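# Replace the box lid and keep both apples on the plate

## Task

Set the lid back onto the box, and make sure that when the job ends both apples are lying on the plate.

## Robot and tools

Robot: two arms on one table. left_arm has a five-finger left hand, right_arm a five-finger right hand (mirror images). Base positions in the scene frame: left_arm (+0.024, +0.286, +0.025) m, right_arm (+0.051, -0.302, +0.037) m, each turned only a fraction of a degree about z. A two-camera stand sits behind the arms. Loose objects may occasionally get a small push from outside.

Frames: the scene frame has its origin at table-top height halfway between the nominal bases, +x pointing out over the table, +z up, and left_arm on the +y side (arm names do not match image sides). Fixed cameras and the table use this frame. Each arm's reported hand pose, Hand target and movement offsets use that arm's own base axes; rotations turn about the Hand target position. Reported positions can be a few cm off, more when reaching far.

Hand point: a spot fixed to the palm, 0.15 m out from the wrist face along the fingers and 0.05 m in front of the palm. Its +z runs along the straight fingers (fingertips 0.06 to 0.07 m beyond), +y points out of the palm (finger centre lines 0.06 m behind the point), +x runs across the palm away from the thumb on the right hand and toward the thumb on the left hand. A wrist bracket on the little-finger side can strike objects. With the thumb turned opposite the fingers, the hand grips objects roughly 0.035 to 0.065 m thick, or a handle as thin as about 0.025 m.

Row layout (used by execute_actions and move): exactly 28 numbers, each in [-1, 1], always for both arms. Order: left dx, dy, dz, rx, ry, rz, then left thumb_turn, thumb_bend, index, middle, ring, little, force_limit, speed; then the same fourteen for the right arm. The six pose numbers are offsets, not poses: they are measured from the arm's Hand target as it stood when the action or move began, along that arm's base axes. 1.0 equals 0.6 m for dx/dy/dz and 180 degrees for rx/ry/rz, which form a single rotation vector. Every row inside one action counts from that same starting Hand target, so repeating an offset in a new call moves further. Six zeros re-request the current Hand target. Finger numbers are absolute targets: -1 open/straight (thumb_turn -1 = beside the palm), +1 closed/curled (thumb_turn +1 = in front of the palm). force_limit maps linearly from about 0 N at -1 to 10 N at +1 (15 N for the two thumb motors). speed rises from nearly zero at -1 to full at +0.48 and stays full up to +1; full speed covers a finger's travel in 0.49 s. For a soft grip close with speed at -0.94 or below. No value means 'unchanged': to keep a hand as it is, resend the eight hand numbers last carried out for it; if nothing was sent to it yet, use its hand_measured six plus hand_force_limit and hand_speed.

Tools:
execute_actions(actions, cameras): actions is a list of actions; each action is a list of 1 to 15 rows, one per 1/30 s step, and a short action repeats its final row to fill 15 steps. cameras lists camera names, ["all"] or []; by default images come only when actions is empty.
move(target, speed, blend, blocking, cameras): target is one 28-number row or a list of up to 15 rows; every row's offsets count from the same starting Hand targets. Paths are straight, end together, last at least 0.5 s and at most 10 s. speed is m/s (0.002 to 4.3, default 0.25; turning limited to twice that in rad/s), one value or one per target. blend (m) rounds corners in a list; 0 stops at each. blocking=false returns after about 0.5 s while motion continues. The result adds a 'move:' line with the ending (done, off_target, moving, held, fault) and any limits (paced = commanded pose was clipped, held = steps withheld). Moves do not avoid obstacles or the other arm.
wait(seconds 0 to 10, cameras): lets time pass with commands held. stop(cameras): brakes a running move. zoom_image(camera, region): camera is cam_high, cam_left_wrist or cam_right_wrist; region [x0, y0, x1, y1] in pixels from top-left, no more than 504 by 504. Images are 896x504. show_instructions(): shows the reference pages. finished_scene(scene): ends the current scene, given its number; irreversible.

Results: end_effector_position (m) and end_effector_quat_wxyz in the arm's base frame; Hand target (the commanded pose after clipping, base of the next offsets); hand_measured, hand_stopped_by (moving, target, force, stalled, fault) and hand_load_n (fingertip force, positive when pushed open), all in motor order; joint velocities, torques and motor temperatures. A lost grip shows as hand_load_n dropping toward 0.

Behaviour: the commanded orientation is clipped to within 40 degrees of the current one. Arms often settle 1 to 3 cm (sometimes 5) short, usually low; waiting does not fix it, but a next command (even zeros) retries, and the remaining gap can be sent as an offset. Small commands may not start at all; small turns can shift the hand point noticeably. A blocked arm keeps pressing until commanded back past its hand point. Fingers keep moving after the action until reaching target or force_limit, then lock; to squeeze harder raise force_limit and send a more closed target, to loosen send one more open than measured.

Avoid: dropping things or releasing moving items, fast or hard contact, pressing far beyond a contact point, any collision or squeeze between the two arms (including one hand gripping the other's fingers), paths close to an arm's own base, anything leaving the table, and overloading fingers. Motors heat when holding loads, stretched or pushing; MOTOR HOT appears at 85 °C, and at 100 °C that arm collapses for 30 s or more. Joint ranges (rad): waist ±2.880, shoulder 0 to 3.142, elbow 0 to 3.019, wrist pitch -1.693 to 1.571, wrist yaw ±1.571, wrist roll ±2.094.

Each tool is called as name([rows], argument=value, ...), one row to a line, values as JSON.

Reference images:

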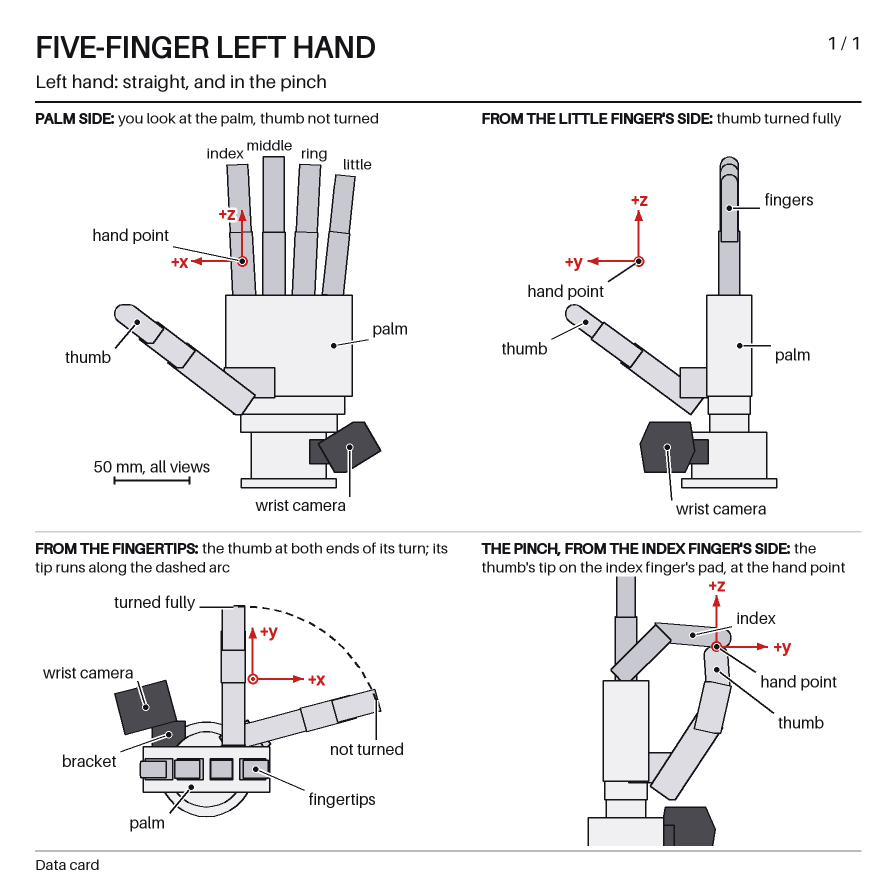

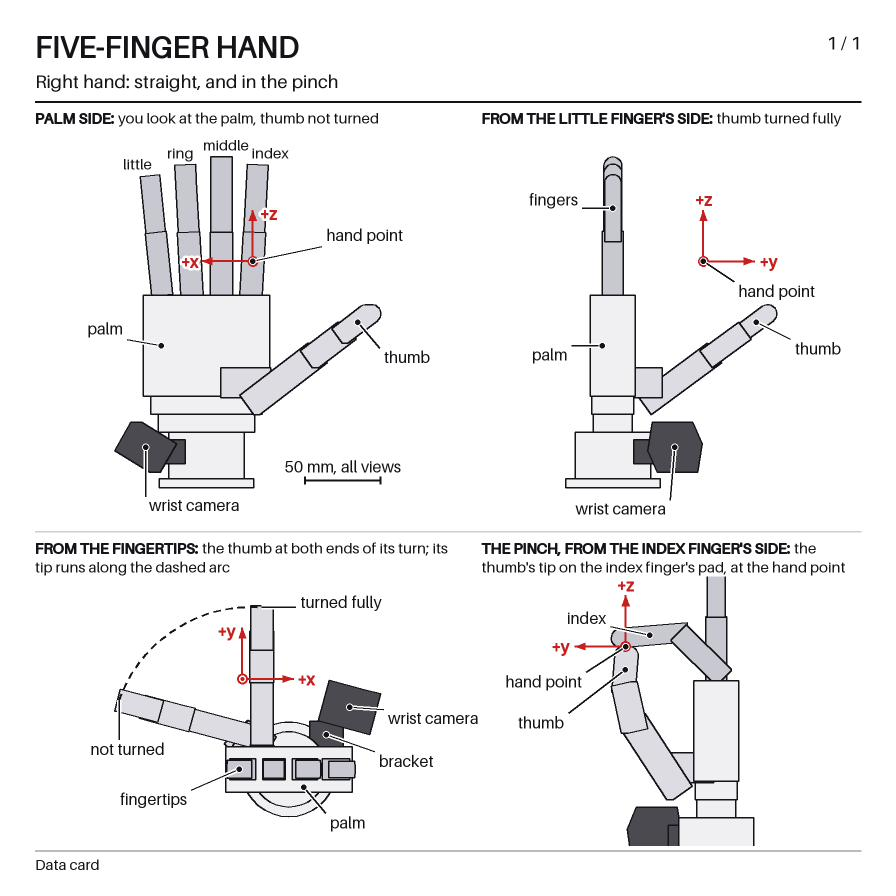

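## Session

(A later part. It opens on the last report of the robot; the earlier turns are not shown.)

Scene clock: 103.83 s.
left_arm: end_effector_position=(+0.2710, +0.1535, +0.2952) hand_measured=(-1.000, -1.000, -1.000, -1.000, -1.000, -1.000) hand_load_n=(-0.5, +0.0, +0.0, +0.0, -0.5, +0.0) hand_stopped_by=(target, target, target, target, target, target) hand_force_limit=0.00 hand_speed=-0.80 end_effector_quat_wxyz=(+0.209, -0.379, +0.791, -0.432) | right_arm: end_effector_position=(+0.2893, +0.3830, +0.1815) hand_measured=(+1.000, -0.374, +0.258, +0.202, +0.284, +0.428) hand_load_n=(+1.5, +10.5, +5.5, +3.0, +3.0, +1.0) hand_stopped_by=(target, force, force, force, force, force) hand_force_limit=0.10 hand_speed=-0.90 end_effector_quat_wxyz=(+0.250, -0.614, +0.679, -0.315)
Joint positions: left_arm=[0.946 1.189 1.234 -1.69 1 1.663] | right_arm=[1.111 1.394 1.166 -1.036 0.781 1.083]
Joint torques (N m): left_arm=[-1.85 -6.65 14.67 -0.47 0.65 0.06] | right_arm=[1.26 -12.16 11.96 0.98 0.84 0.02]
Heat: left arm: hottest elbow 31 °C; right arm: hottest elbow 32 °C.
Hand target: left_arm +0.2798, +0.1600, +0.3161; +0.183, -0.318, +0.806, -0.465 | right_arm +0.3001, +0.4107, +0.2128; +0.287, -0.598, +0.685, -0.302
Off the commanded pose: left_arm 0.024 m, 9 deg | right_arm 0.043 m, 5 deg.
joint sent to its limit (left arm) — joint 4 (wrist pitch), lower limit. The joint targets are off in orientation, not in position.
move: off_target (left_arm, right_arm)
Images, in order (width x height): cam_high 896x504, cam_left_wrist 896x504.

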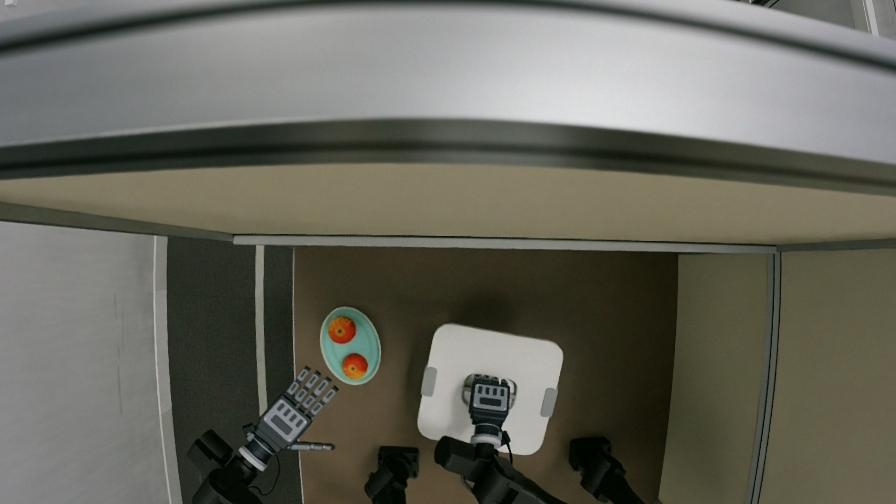

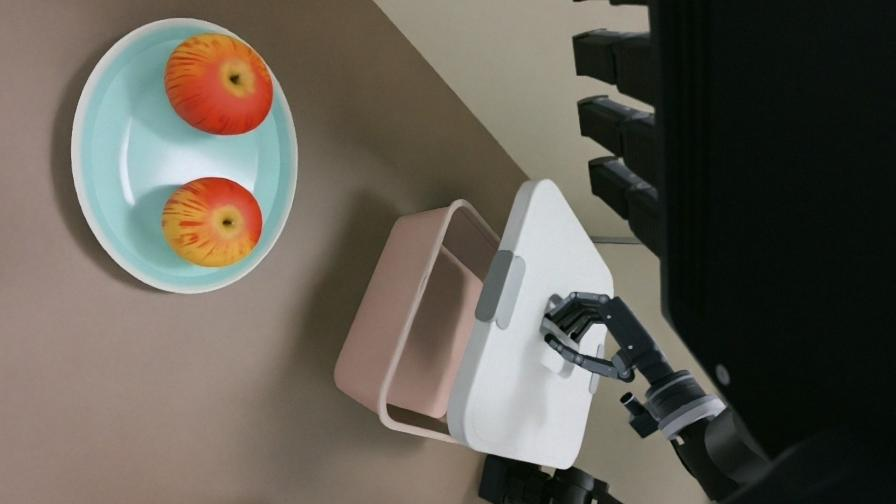

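move(target=[0,0,0,0,0,0,-1,-1,-1,-1,-1,-1,0,-0.8,0.0,0.027,-0.042,0,0,0.003,1,-0.1,0.6,0.6,0.6,0.6,0.1,-0.9], speed=0.06, cameras=["cam_high","cam_left_wrist"])

zoom_image(camera="cam_high", region=[410, 310, 600, 500])

zoom_image(camera="cam_left_wrist", region=[320, 160, 660, 500])

Scene clock: 105.50 s.
left_arm: end_effector_position=(+0.2710, +0.1535, +0.2952) hand_measured=(-1.000, -1.000, -1.000, -1.000, -1.000, -1.000) hand_load_n=(-0.5, +0.0, +0.0, +0.0, +0.0, +0.0) hand_stopped_by=(target, target, target, target, target, target) hand_force_limit=0.00 hand_speed=-0.80 end_effector_quat_wxyz=(+0.209, -0.379, +0.791, -0.432) | right_arm: end_effector_position=(+0.2916, +0.4028, +0.1638) hand_measured=(+1.000, -0.374, +0.258, +0.202, +0.284, +0.428) hand_load_n=(+1.5, +11.0, +5.5, +3.0, +3.0, +1.0) hand_stopped_by=(target, force, force, force, force, force) hand_force_limit=0.10 hand_speed=-0.90 end_effector_quat_wxyz=(+0.258, -0.614, +0.678, -0.311)
Joint positions: left_arm=[0.946 1.189 1.234 -1.69 1 1.663] | right_arm=[1.125 1.443 1.166 -0.976 0.783 1.091]
Joint torques (N m): left_arm=[-1.85 -6.65 14.65 -0.46 0.65 0.06] | right_arm=[1.26 -12.4 10.99 0.94 0.87 0.04]
Heat: left arm: hottest elbow 31 °C; right arm: hottest elbow 32 °C.
Hand target: left_arm +0.2798, +0.1600, +0.3161; +0.183, -0.318, +0.806, -0.465 | right_arm +0.3001, +0.4269, +0.1877; +0.289, -0.601, +0.682, -0.301
Off the commanded pose: left_arm 0.024 m, 9 deg | right_arm 0.035 m, 4 deg.
joint sent to its limit (left arm) — joint 4 (wrist pitch), lower limit. The joint targets are off in orientation, not in position.
move: off_target (left_arm, right_arm)
Images, in order (width x height): cam_high 896x504, cam_left_wrist 896x504.

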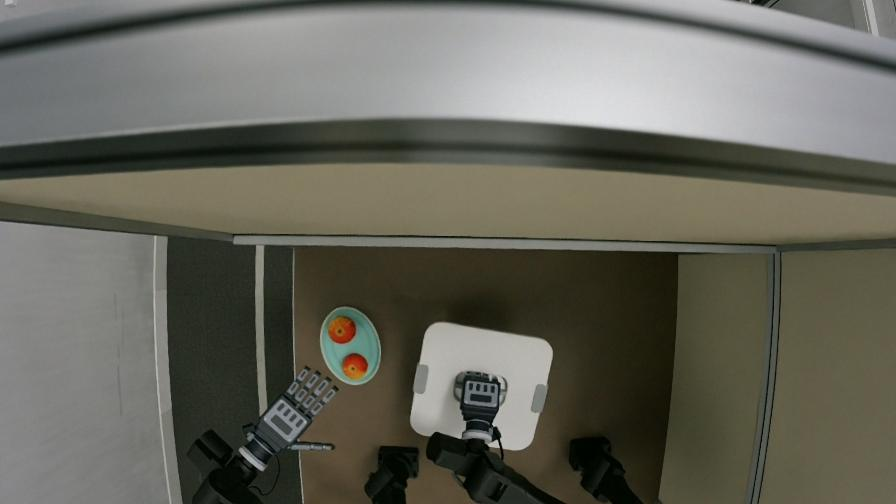

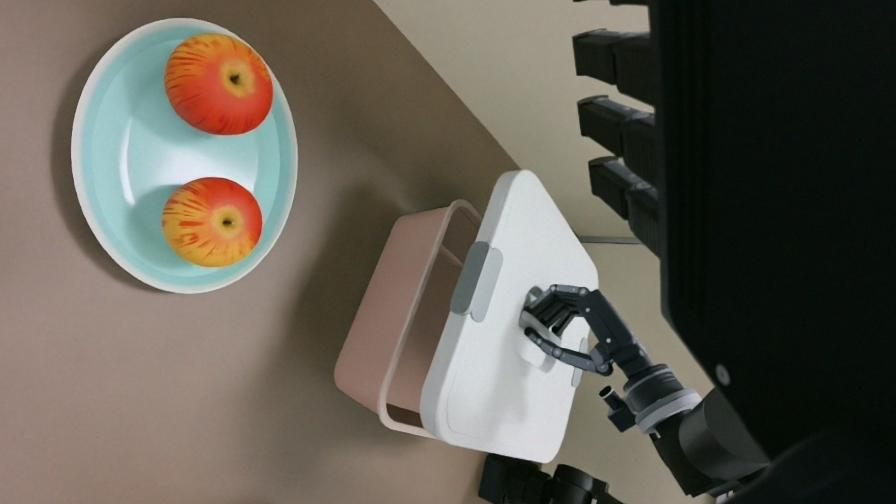

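Scaled by 2.653.

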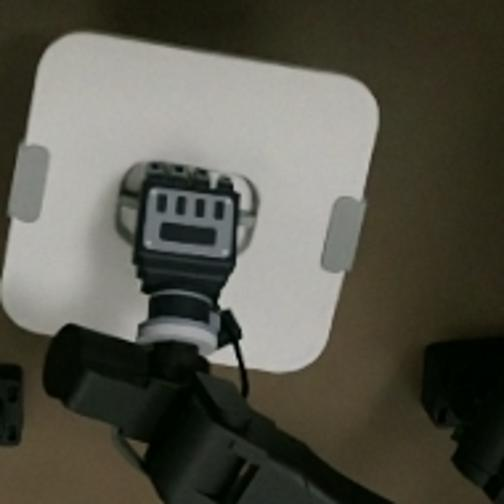

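Scaled by 1.482.

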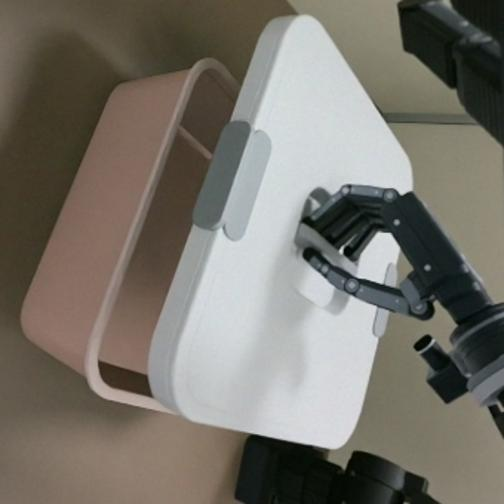

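move(target=[0,0,0,0,0,0,-1,-1,-1,-1,-1,-1,0,-0.8,-0.0117,-0.003,-0.055,0,0,0.0,1,-0.1,0.6,0.6,0.6,0.6,0.1,-0.9], speed=0.05, cameras=["cam_high","cam_left_wrist"])

zoom_image(camera="cam_high", region=[410, 310, 600, 500])

zoom_image(camera="cam_left_wrist", region=[320, 160, 660, 500])

Scene clock: 107.57 s.
left_arm: end_effector_position=(+0.2710, +0.1535, +0.2952) hand_measured=(-1.000, -1.000, -1.000, -1.000, -1.000, -1.000) hand_load_n=(+0.0, +0.0, +0.0, +0.0, +0.0, +0.0) hand_stopped_by=(target, target, target, target, target, target) hand_force_limit=0.00 hand_speed=-0.80 end_effector_quat_wxyz=(+0.209, -0.379, +0.791, -0.432) | right_arm: end_effector_position=(+0.2941, +0.4198, +0.1578) hand_measured=(+1.000, -0.374, +0.258, +0.202, +0.284, +0.428) hand_load_n=(+1.5, +10.5, +5.0, +3.0, +3.0, +1.0) hand_stopped_by=(target, force, force, force, force, force) hand_force_limit=0.10 hand_speed=-0.90 end_effector_quat_wxyz=(+0.283, -0.604, +0.682, -0.301)
Joint positions: left_arm=[0.946 1.189 1.234 -1.69 1 1.663] | right_arm=[1.137 1.459 1.154 -0.9 0.788 1.106]
Joint torques (N m): left_arm=[-1.85 -6.65 14.68 -0.46 0.65 0.06] | right_arm=[1.55 -12.45 6.89 1.29 0.84 0.01]
Heat: left arm: hottest elbow 31 °C; right arm: hottest elbow 32 °C.
Hand target: left_arm +0.2798, +0.1600, +0.3161; +0.183, -0.318, +0.806, -0.465 | right_arm +0.2931, +0.4250, +0.1545; +0.289, -0.601, +0.682, -0.301
Off the commanded pose: left_arm 0.024 m, 9 deg | right_arm 0.006 m, 1 deg.
joint sent to its limit (left arm) — joint 4 (wrist pitch), lower limit. The joint targets are off in orientation, not in position.
move: off_target (left_arm)
Images, in order (width x height): cam_high 896x504, cam_left_wrist 896x504.

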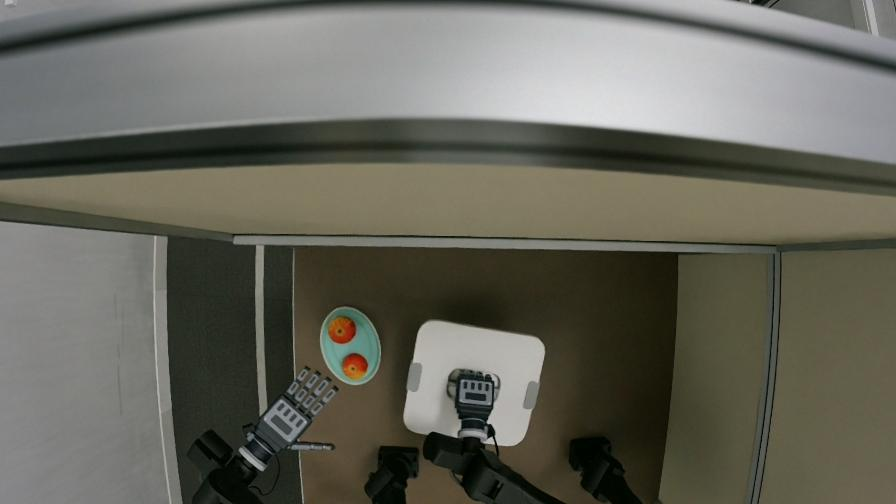

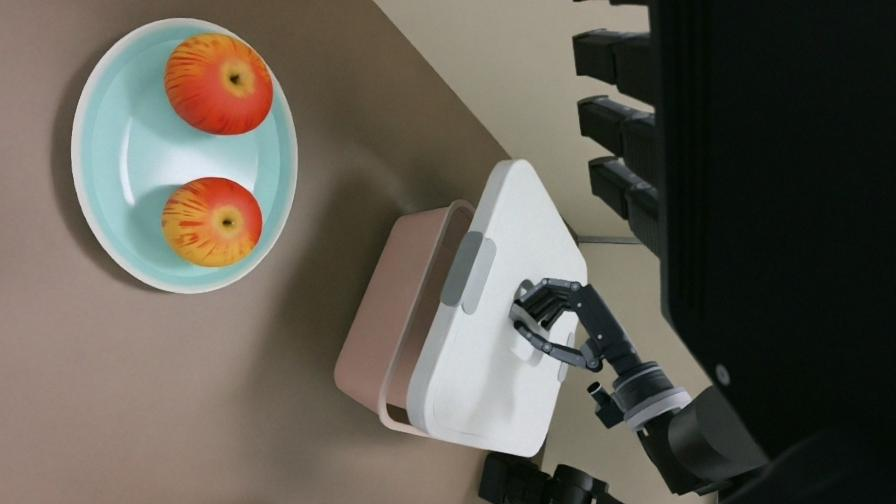

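Scaled by 2.653.

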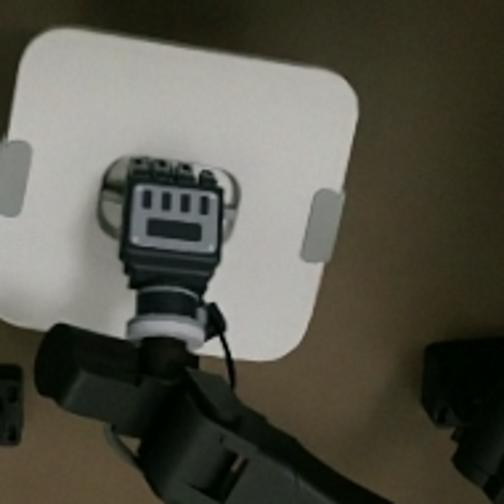

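Scaled by 1.482.

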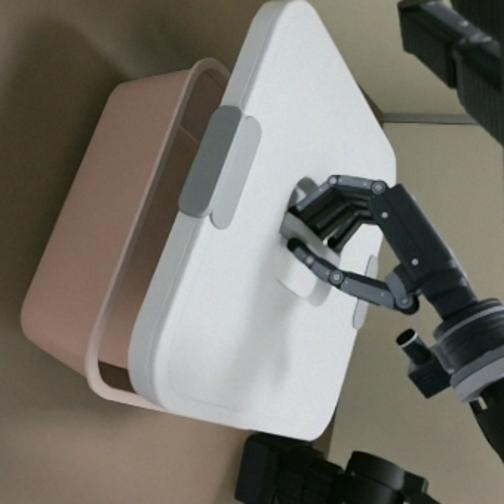

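move(target=[0,0,0,0,0,0,-1,-1,-1,-1,-1,-1,0,-0.8,-0.018,-0.055,-0.05,0,0,0.0,1,-0.1,0.6,0.6,0.6,0.6,0.1,-0.9], speed=0.05, cameras=["cam_high","cam_left_wrist"])

zoom_image(camera="cam_high", region=[410, 310, 600, 500])

zoom_image(camera="cam_left_wrist", region=[320, 160, 660, 500])

Scene clock: 109.50 s.
left_arm: end_effector_position=(+0.2710, +0.1535, +0.2952) hand_measured=(-1.000, -1.000, -1.000, -1.000, -1.000, -1.000) hand_load_n=(-0.5, +0.0, +0.0, +0.0, +0.0, +0.0) hand_stopped_by=(target, target, target, target, target, target) hand_force_limit=0.00 hand_speed=-0.80 end_effector_quat_wxyz=(+0.209, -0.379, +0.791, -0.432) | right_arm: end_effector_position=(+0.2806, +0.3905, +0.1111) hand_measured=(+1.000, -0.374, +0.258, +0.202, +0.284, +0.428) hand_load_n=(+1.5, +11.0, +5.5, +3.0, +3.0, +1.0) hand_stopped_by=(target, force, force, force, force, force) hand_force_limit=0.10 hand_speed=-0.90 end_effector_quat_wxyz=(+0.271, -0.609, +0.680, -0.306)
Joint positions: left_arm=[0.946 1.189 1.234 -1.69 1 1.663] | right_arm=[1.137 1.438 1.007 -0.803 0.788 1.106]
Joint torques (N m): left_arm=[-1.85 -6.65 14.67 -0.44 0.65 0.06] | right_arm=[0.26 -15.44 6.38 1.14 0.71 -0.06]
Heat: left arm: hottest elbow 31 °C; right arm: hottest elbow 32 °C.
Hand target: left_arm +0.2798, +0.1600, +0.3161; +0.183, -0.318, +0.806, -0.465 | right_arm +0.2823, +0.3921, +0.1247; +0.289, -0.601, +0.682, -0.301
Off the commanded pose: left_arm 0.024 m, 9 deg | right_arm 0.014 m, 2 deg.
joint sent to its limit (left arm) — joint 4 (wrist pitch), lower limit. The joint targets are off in orientation, not in position.
move: off_target (left_arm, right_arm)
Images, in order (width x height): cam_high 896x504, cam_left_wrist 896x504.

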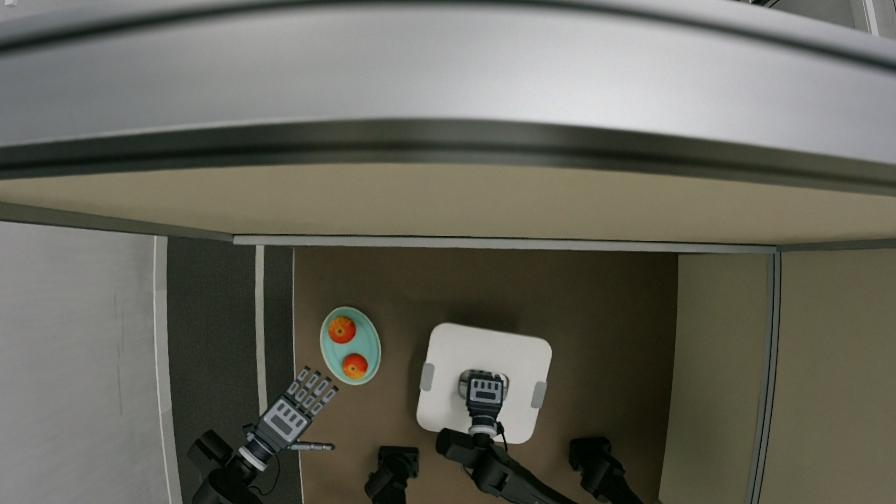

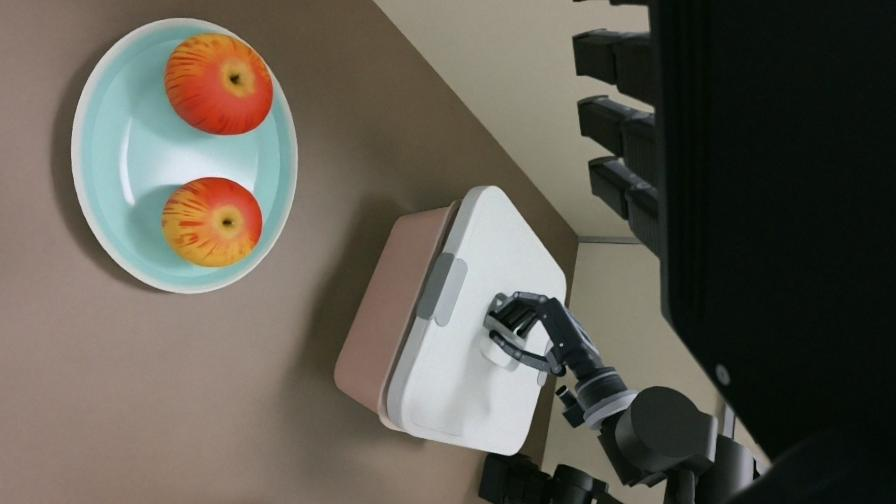

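Scaled by 2.653.

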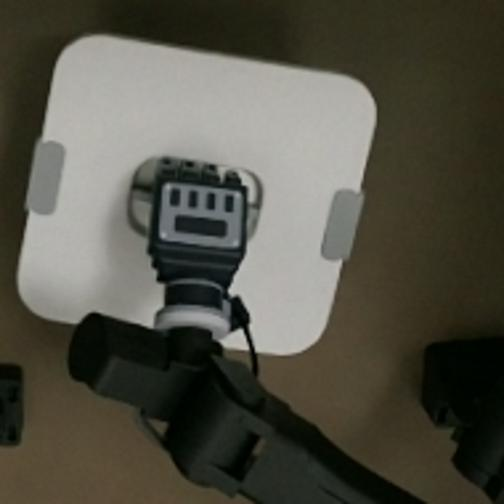

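Scaled by 1.482.

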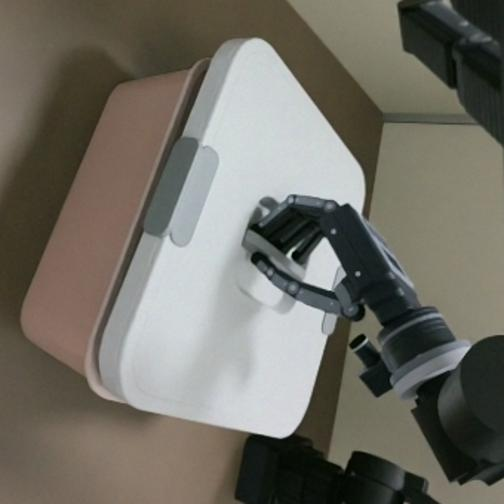

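move(target=[0,0,0,0,0,0,-1,-1,-1,-1,-1,-1,0,-0.8,-0.008,0.0,-0.0133,0,0,0.0,1,-0.1,0.6,0.6,0.6,0.6,0.1,-0.9], speed=0.03, cameras=["cam_high","cam_left_wrist"])

zoom_image(camera="cam_high", region=[410, 310, 600, 500])

zoom_image(camera="cam_left_wrist", region=[320, 160, 660, 500])

Scene clock: 111.23 s.
left_arm: end_effector_position=(+0.2710, +0.1535, +0.2952) hand_measured=(-1.000, -1.000, -1.000, -1.000, -1.000, -1.000) hand_load_n=(+0.0, +0.0, +0.0, +0.0, +0.0, +0.0) hand_stopped_by=(target, target, target, target, target, target) hand_force_limit=0.00 hand_speed=-0.80 end_effector_quat_wxyz=(+0.209, -0.379, +0.791, -0.432) | right_arm: end_effector_position=(+0.2785, +0.3873, +0.1049) hand_measured=(+1.000, -0.374, +0.258, +0.202, +0.284, +0.428) hand_load_n=(+1.5, +11.0, +5.5, +3.0, +3.0, +1.0) hand_stopped_by=(target, force, force, force, force, force) hand_force_limit=0.10 hand_speed=-0.90 end_effector_quat_wxyz=(+0.269, -0.610, +0.679, -0.307)
Joint positions: left_arm=[0.946 1.189 1.234 -1.69 1 1.663] | right_arm=[1.138 1.438 0.99 -0.791 0.788 1.107]
Joint torques (N m): left_arm=[-1.85 -6.71 14.65 -0.47 0.65 0.06] | right_arm=[1.32 -14.8 6.35 1.13 0.86 0.04]
Heat: left arm: hottest elbow 31 °C; right arm: hottest elbow 31 °C.
Hand target: left_arm +0.2798, +0.1600, +0.3161; +0.183, -0.318, +0.806, -0.465 | right_arm +0.2774, +0.3920, +0.1166; +0.289, -0.601, +0.682, -0.301
Off the commanded pose: left_arm 0.024 m, 9 deg | right_arm 0.013 m, 3 deg.
joint sent to its limit (left arm) — joint 4 (wrist pitch), lower limit. The joint targets are off in orientation, not in position.
move: off_target (left_arm, right_arm)
Images, in order (width x height): cam_high 896x504, cam_left_wrist 896x504.

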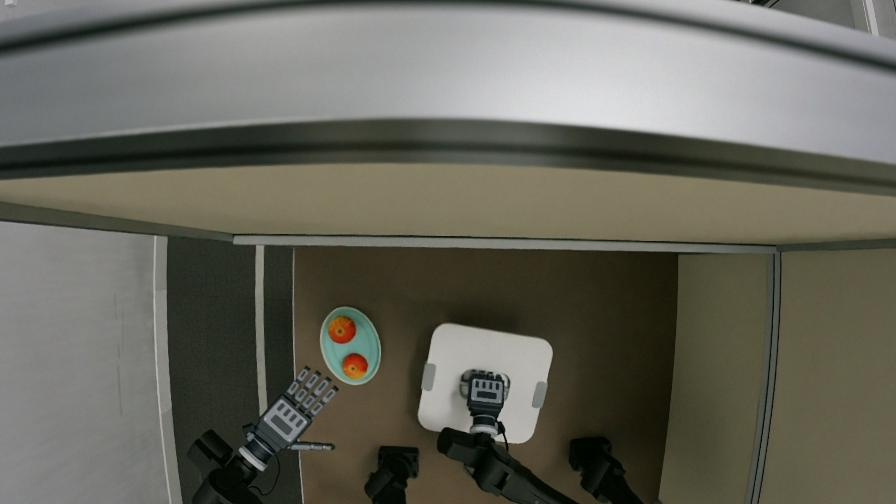

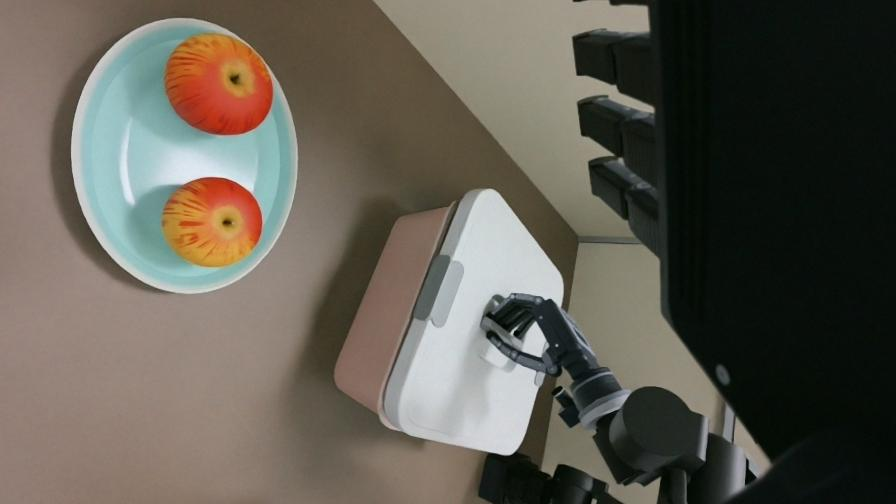

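Scaled by 2.653.

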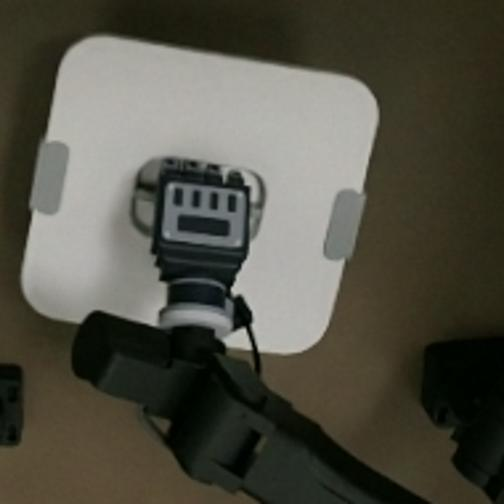

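Scaled by 1.482.

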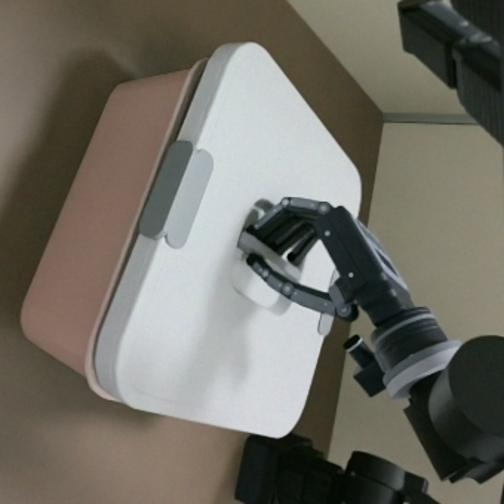

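move(target=[0,0,0,0,0,0,-1,-1,-1,-1,-1,-1,0,-0.8,-0.004,0.003,-0.015,0,0,0.0,1,-0.1,0.6,0.6,0.6,0.6,0.1,-0.9], speed=0.03, cameras=["cam_high","cam_left_wrist"])

zoom_image(camera="cam_high", region=[410, 310, 600, 500])

zoom_image(camera="cam_left_wrist", region=[320, 160, 660, 500])

Scene clock: 113.50 s.
left_arm: end_effector_position=(+0.2710, +0.1535, +0.2952) hand_measured=(-1.000, -1.000, -1.000, -1.000, -1.000, -1.000) hand_load_n=(-0.5, +0.0, +0.0, +0.0, +0.0, +0.0) hand_stopped_by=(target, target, target, target, target, target) hand_force_limit=0.00 hand_speed=-0.80 end_effector_quat_wxyz=(+0.209, -0.379, +0.791, -0.432) | right_arm: end_effector_position=(+0.2763, +0.3893, +0.1020) hand_measured=(+1.000, -0.374, +0.258, +0.202, +0.284, +0.428) hand_load_n=(+1.5, +10.5, +5.5, +3.0, +3.0, +1.0) hand_stopped_by=(target, force, force, force, force, force) hand_force_limit=0.10 hand_speed=-0.90 end_effector_quat_wxyz=(+0.275, -0.607, +0.681, -0.304)
Joint positions: left_arm=[0.946 1.189 1.234 -1.69 1 1.663] | right_arm=[1.145 1.438 0.979 -0.773 0.791 1.117]
Joint torques (N m): left_arm=[-1.85 -6.65 14.67 -0.46 0.65 0.06] | right_arm=[1.32 -13.45 6.38 1.05 0.85 0.07]
Heat: left arm: hottest elbow 32 °C; right arm: hottest elbow 31 °C.
Hand target: left_arm +0.2798, +0.1600, +0.3161; +0.183, -0.318, +0.806, -0.465 | right_arm +0.2751, +0.3938, +0.1076; +0.289, -0.601, +0.682, -0.301
Off the commanded pose: left_arm 0.024 m, 9 deg | right_arm 0.007 m, 2 deg.
joint sent to its limit (left arm) — joint 4 (wrist pitch), lower limit. The joint targets are off in orientation, not in position.
move: off_target (left_arm)
Images, in order (width x height): cam_high 896x504, cam_left_wrist 896x504.

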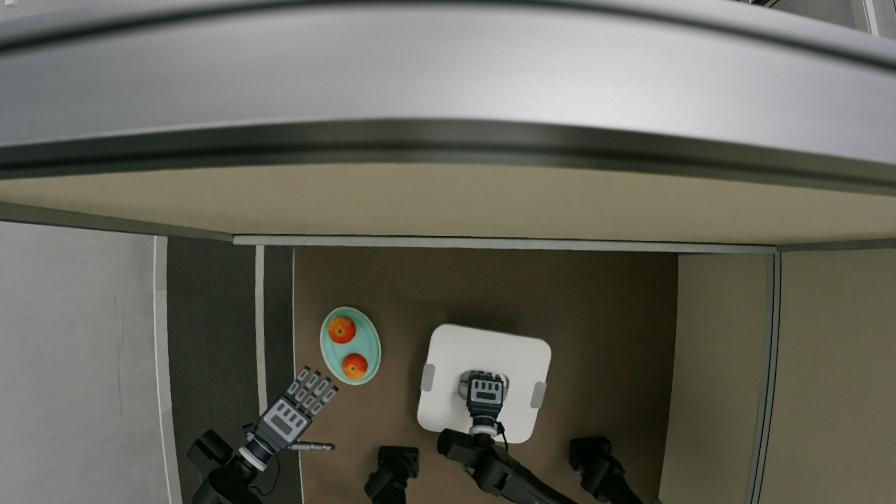

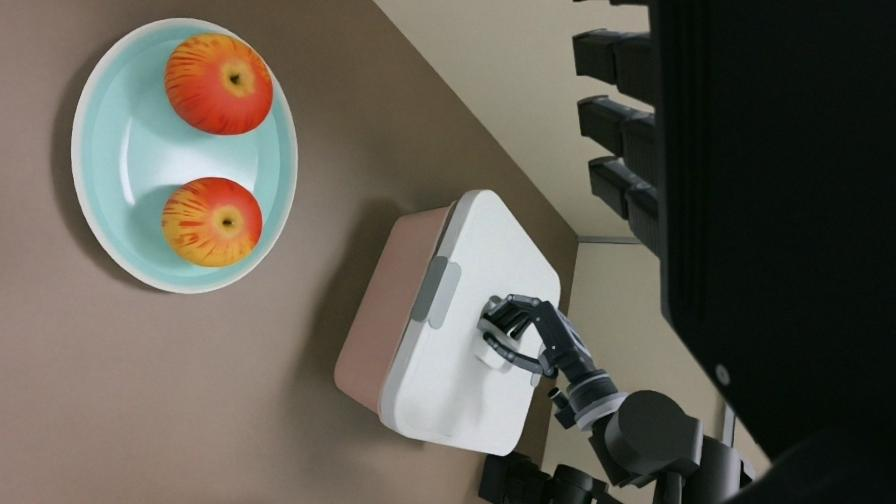

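Scaled by 2.653.

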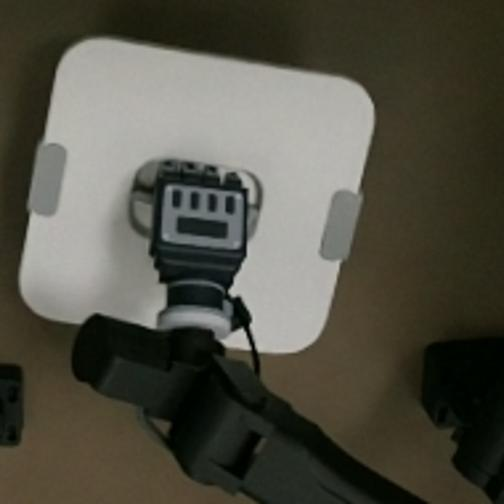

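Scaled by 1.482.

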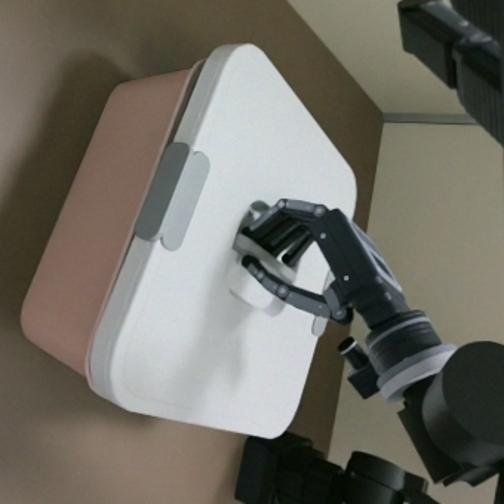

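zoom_image(camera="cam_left_wrist", region=[420, 180, 520, 280])

zoom_image(camera="cam_left_wrist", region=[360, 350, 460, 450])

zoom_image(camera="cam_left_wrist", region=[380, 260, 480, 360])

Scaled by 5.040.

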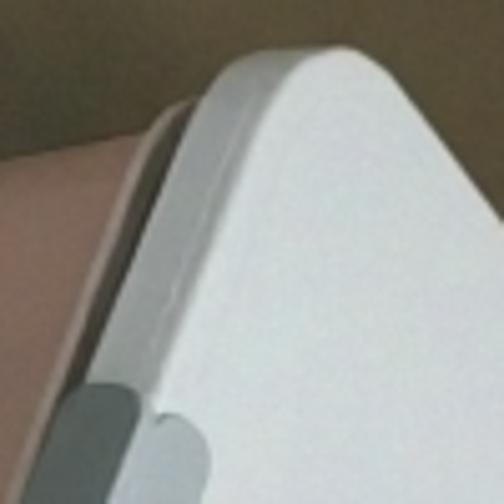

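Scaled by 5.040.

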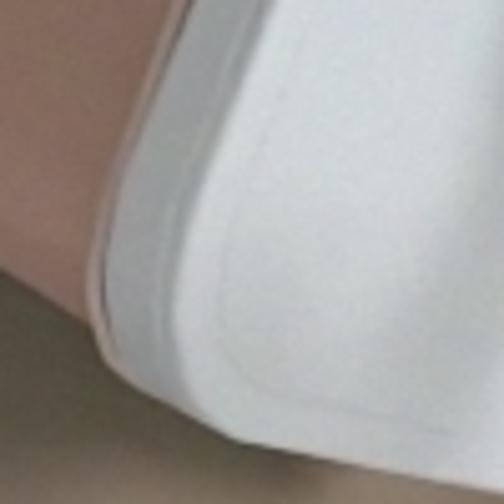

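Scaled by 5.040.

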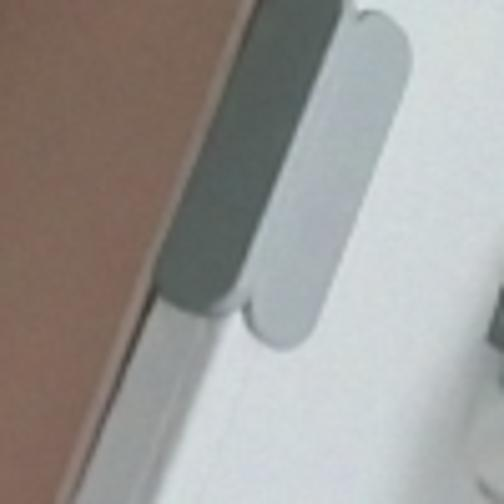

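move(target=[0,0,0,0,0,0,-1,-1,-1,-1,-1,-1,0,-0.8,0,0,-0.012,0.0015,0.0138,0.0,1,-0.1,0.6,0.6,0.6,0.6,0.1,-0.9], speed=0.03, cameras=["cam_high","cam_left_wrist"])

zoom_image(camera="cam_left_wrist", region=[320, 160, 660, 500])

zoom_image(camera="cam_left_wrist", region=[420, 180, 520, 280])

Scene clock: 115.83 s.
left_arm: end_effector_position=(+0.2710, +0.1535, +0.2952) hand_measured=(-1.000, -1.000, -1.000, -1.000, -1.000, -1.000) hand_load_n=(-0.5, +0.0, +0.0, +0.0, +0.0, +0.0) hand_stopped_by=(target, target, target, target, target, target) hand_force_limit=0.00 hand_speed=-0.80 end_effector_quat_wxyz=(+0.209, -0.379, +0.791, -0.432) | right_arm: end_effector_position=(+0.2702, +0.3933, +0.0988) hand_measured=(+1.000, -0.374, +0.258, +0.202, +0.284, +0.428) hand_load_n=(+1.5, +10.5, +5.5, +2.5, +3.0, +1.0) hand_stopped_by=(target, force, force, force, force, force) hand_force_limit=0.10 hand_speed=-0.90 end_effector_quat_wxyz=(+0.270, -0.614, +0.684, -0.287)
Joint positions: left_arm=[0.946 1.189 1.234 -1.69 1 1.663] | right_arm=[1.145 1.438 0.979 -0.773 0.752 1.118]
Joint torques (N m): left_arm=[-1.79 -6.71 14.65 -0.47 0.65 0.06] | right_arm=[-0.09 -12.69 6.67 0.87 0.57 0.02]
Heat: left arm: hottest elbow 32 °C; right arm: hottest elbow 31 °C.
Hand target: left_arm +0.2798, +0.1600, +0.3161; +0.183, -0.318, +0.806, -0.465 | right_arm +0.2750, +0.3939, +0.1004; +0.275, -0.607, +0.689, -0.286
Off the commanded pose: left_arm 0.024 m, 9 deg | right_arm 0.005 m, 1 deg.
joint sent to its limit (left arm) — joint 4 (wrist pitch), lower limit. The joint targets are off in orientation, not in position.
move: off_target (left_arm)
Images, in order (width x height): cam_high 896x504, cam_left_wrist 896x504.

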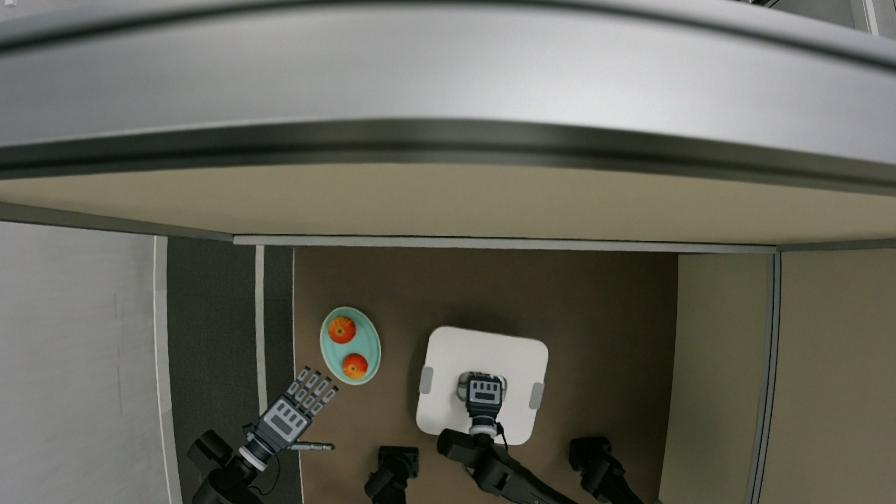

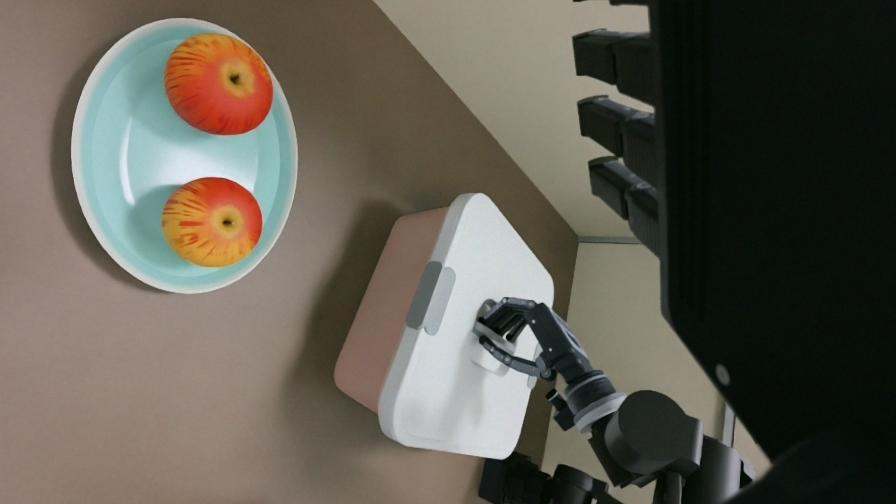

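Scaled by 1.482.

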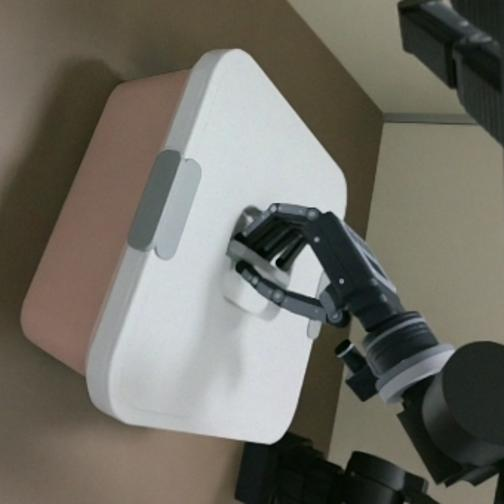

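Scaled by 5.040.

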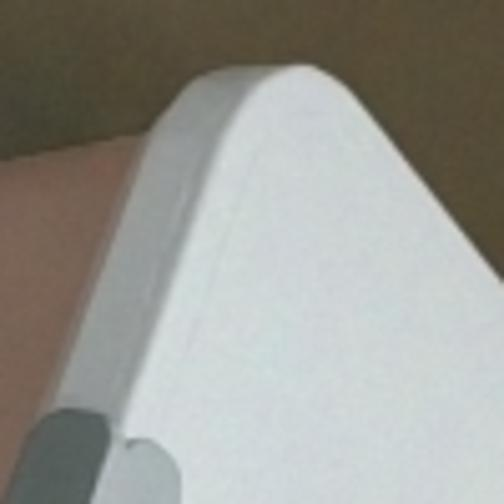

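zoom_image(camera="cam_left_wrist", region=[350, 350, 450, 450])

zoom_image(camera="cam_high", region=[400, 310, 570, 480])

Scaled by 5.040.

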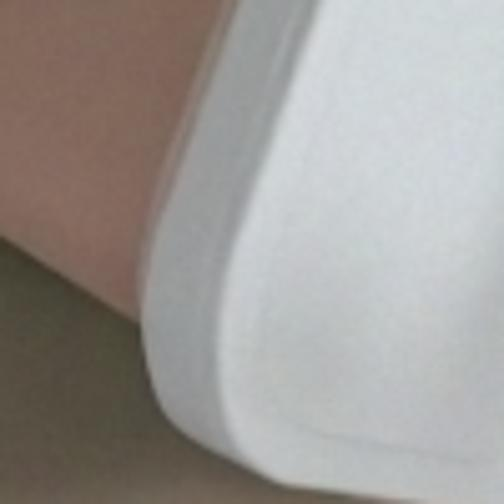

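Scaled by 2.965.

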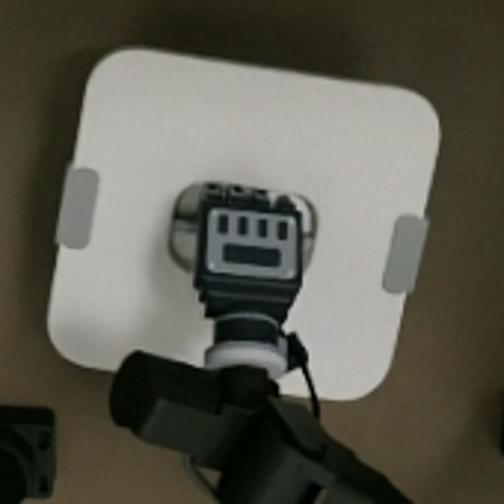

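move(target=[0,0,0,0,0,0,-1,-1,-1,-1,-1,-1,0,-0.8,0.01,0,0.003,0,0,0.0,1,-0.1,0.6,0.6,0.6,0.6,0.1,-0.9], speed=0.03, cameras=["cam_high","cam_left_wrist"])

zoom_image(camera="cam_left_wrist", region=[320, 160, 660, 500])

zoom_image(camera="cam_left_wrist", region=[350, 350, 450, 450])

Scene clock: 117.10 s.
left_arm: end_effector_position=(+0.2710, +0.1535, +0.2952) hand_measured=(-1.000, -1.000, -1.000, -1.000, -1.000, -1.000) hand_load_n=(+0.0, +0.0, +0.0, +0.0, +0.0, +0.0) hand_stopped_by=(target, target, target, target, target, target) hand_force_limit=0.00 hand_speed=-0.80 end_effector_quat_wxyz=(+0.209, -0.379, +0.791, -0.432) | right_arm: end_effector_position=(+0.2748, +0.3905, +0.0986) hand_measured=(+1.000, -0.374, +0.258, +0.202, +0.284, +0.428) hand_load_n=(+1.5, +11.0, +5.5, +3.0, +3.0, +0.5) hand_stopped_by=(target, force, force, force, force, force) hand_force_limit=0.10 hand_speed=-0.90 end_effector_quat_wxyz=(+0.268, -0.610, +0.688, -0.287)
Joint positions: left_arm=[0.946 1.189 1.234 -1.69 1 1.663] | right_arm=[1.132 1.438 0.979 -0.772 0.748 1.117]
Joint torques (N m): left_arm=[-1.85 -6.65 14.67 -0.44 0.65 0.06] | right_arm=[0.09 -12.16 7.21 1.13 0.58 -0.14]
Heat: left arm: hottest elbow 32 °C; right arm: hottest elbow 31 °C.
Hand target: left_arm +0.2798, +0.1600, +0.3161; +0.183, -0.318, +0.806, -0.465 | right_arm +0.2810, +0.3938, +0.1022; +0.275, -0.607, +0.689, -0.286
Off the commanded pose: left_arm 0.024 m, 9 deg | right_arm 0.008 m, 1 deg.
joint sent to its limit (left arm) — joint 4 (wrist pitch), lower limit. The joint targets are off in orientation, not in position.
move: off_target (left_arm)
Images, in order (width x height): cam_high 896x504, cam_left_wrist 896x504.

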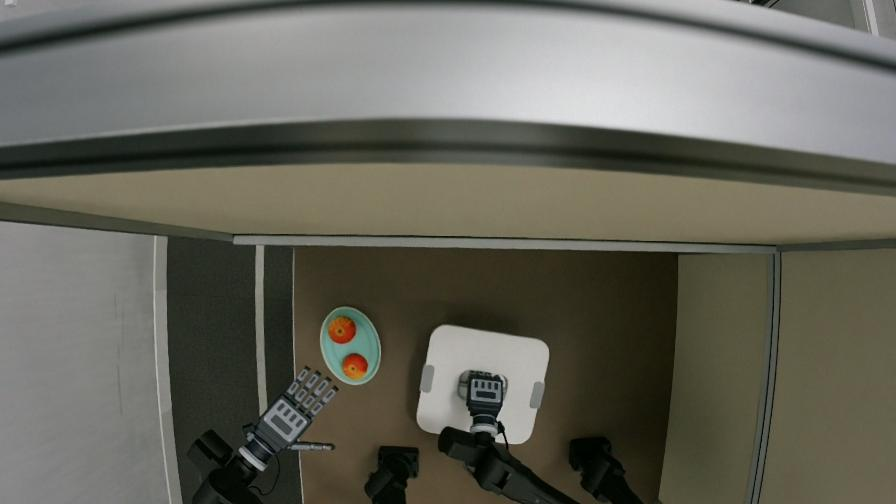

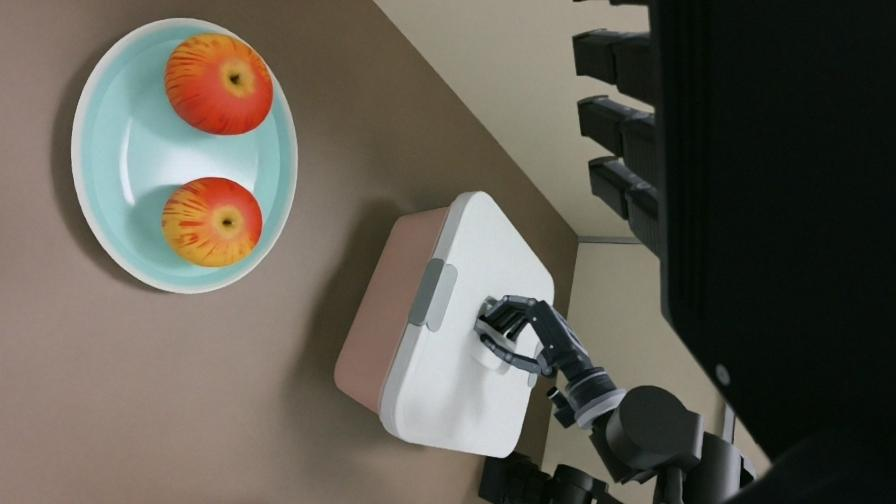

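Scaled by 1.482.

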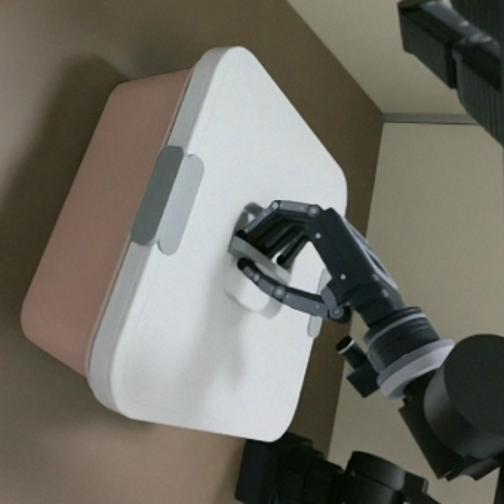

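Scaled by 5.040.

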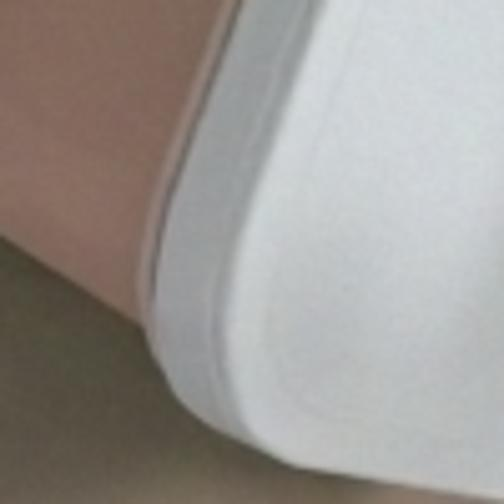

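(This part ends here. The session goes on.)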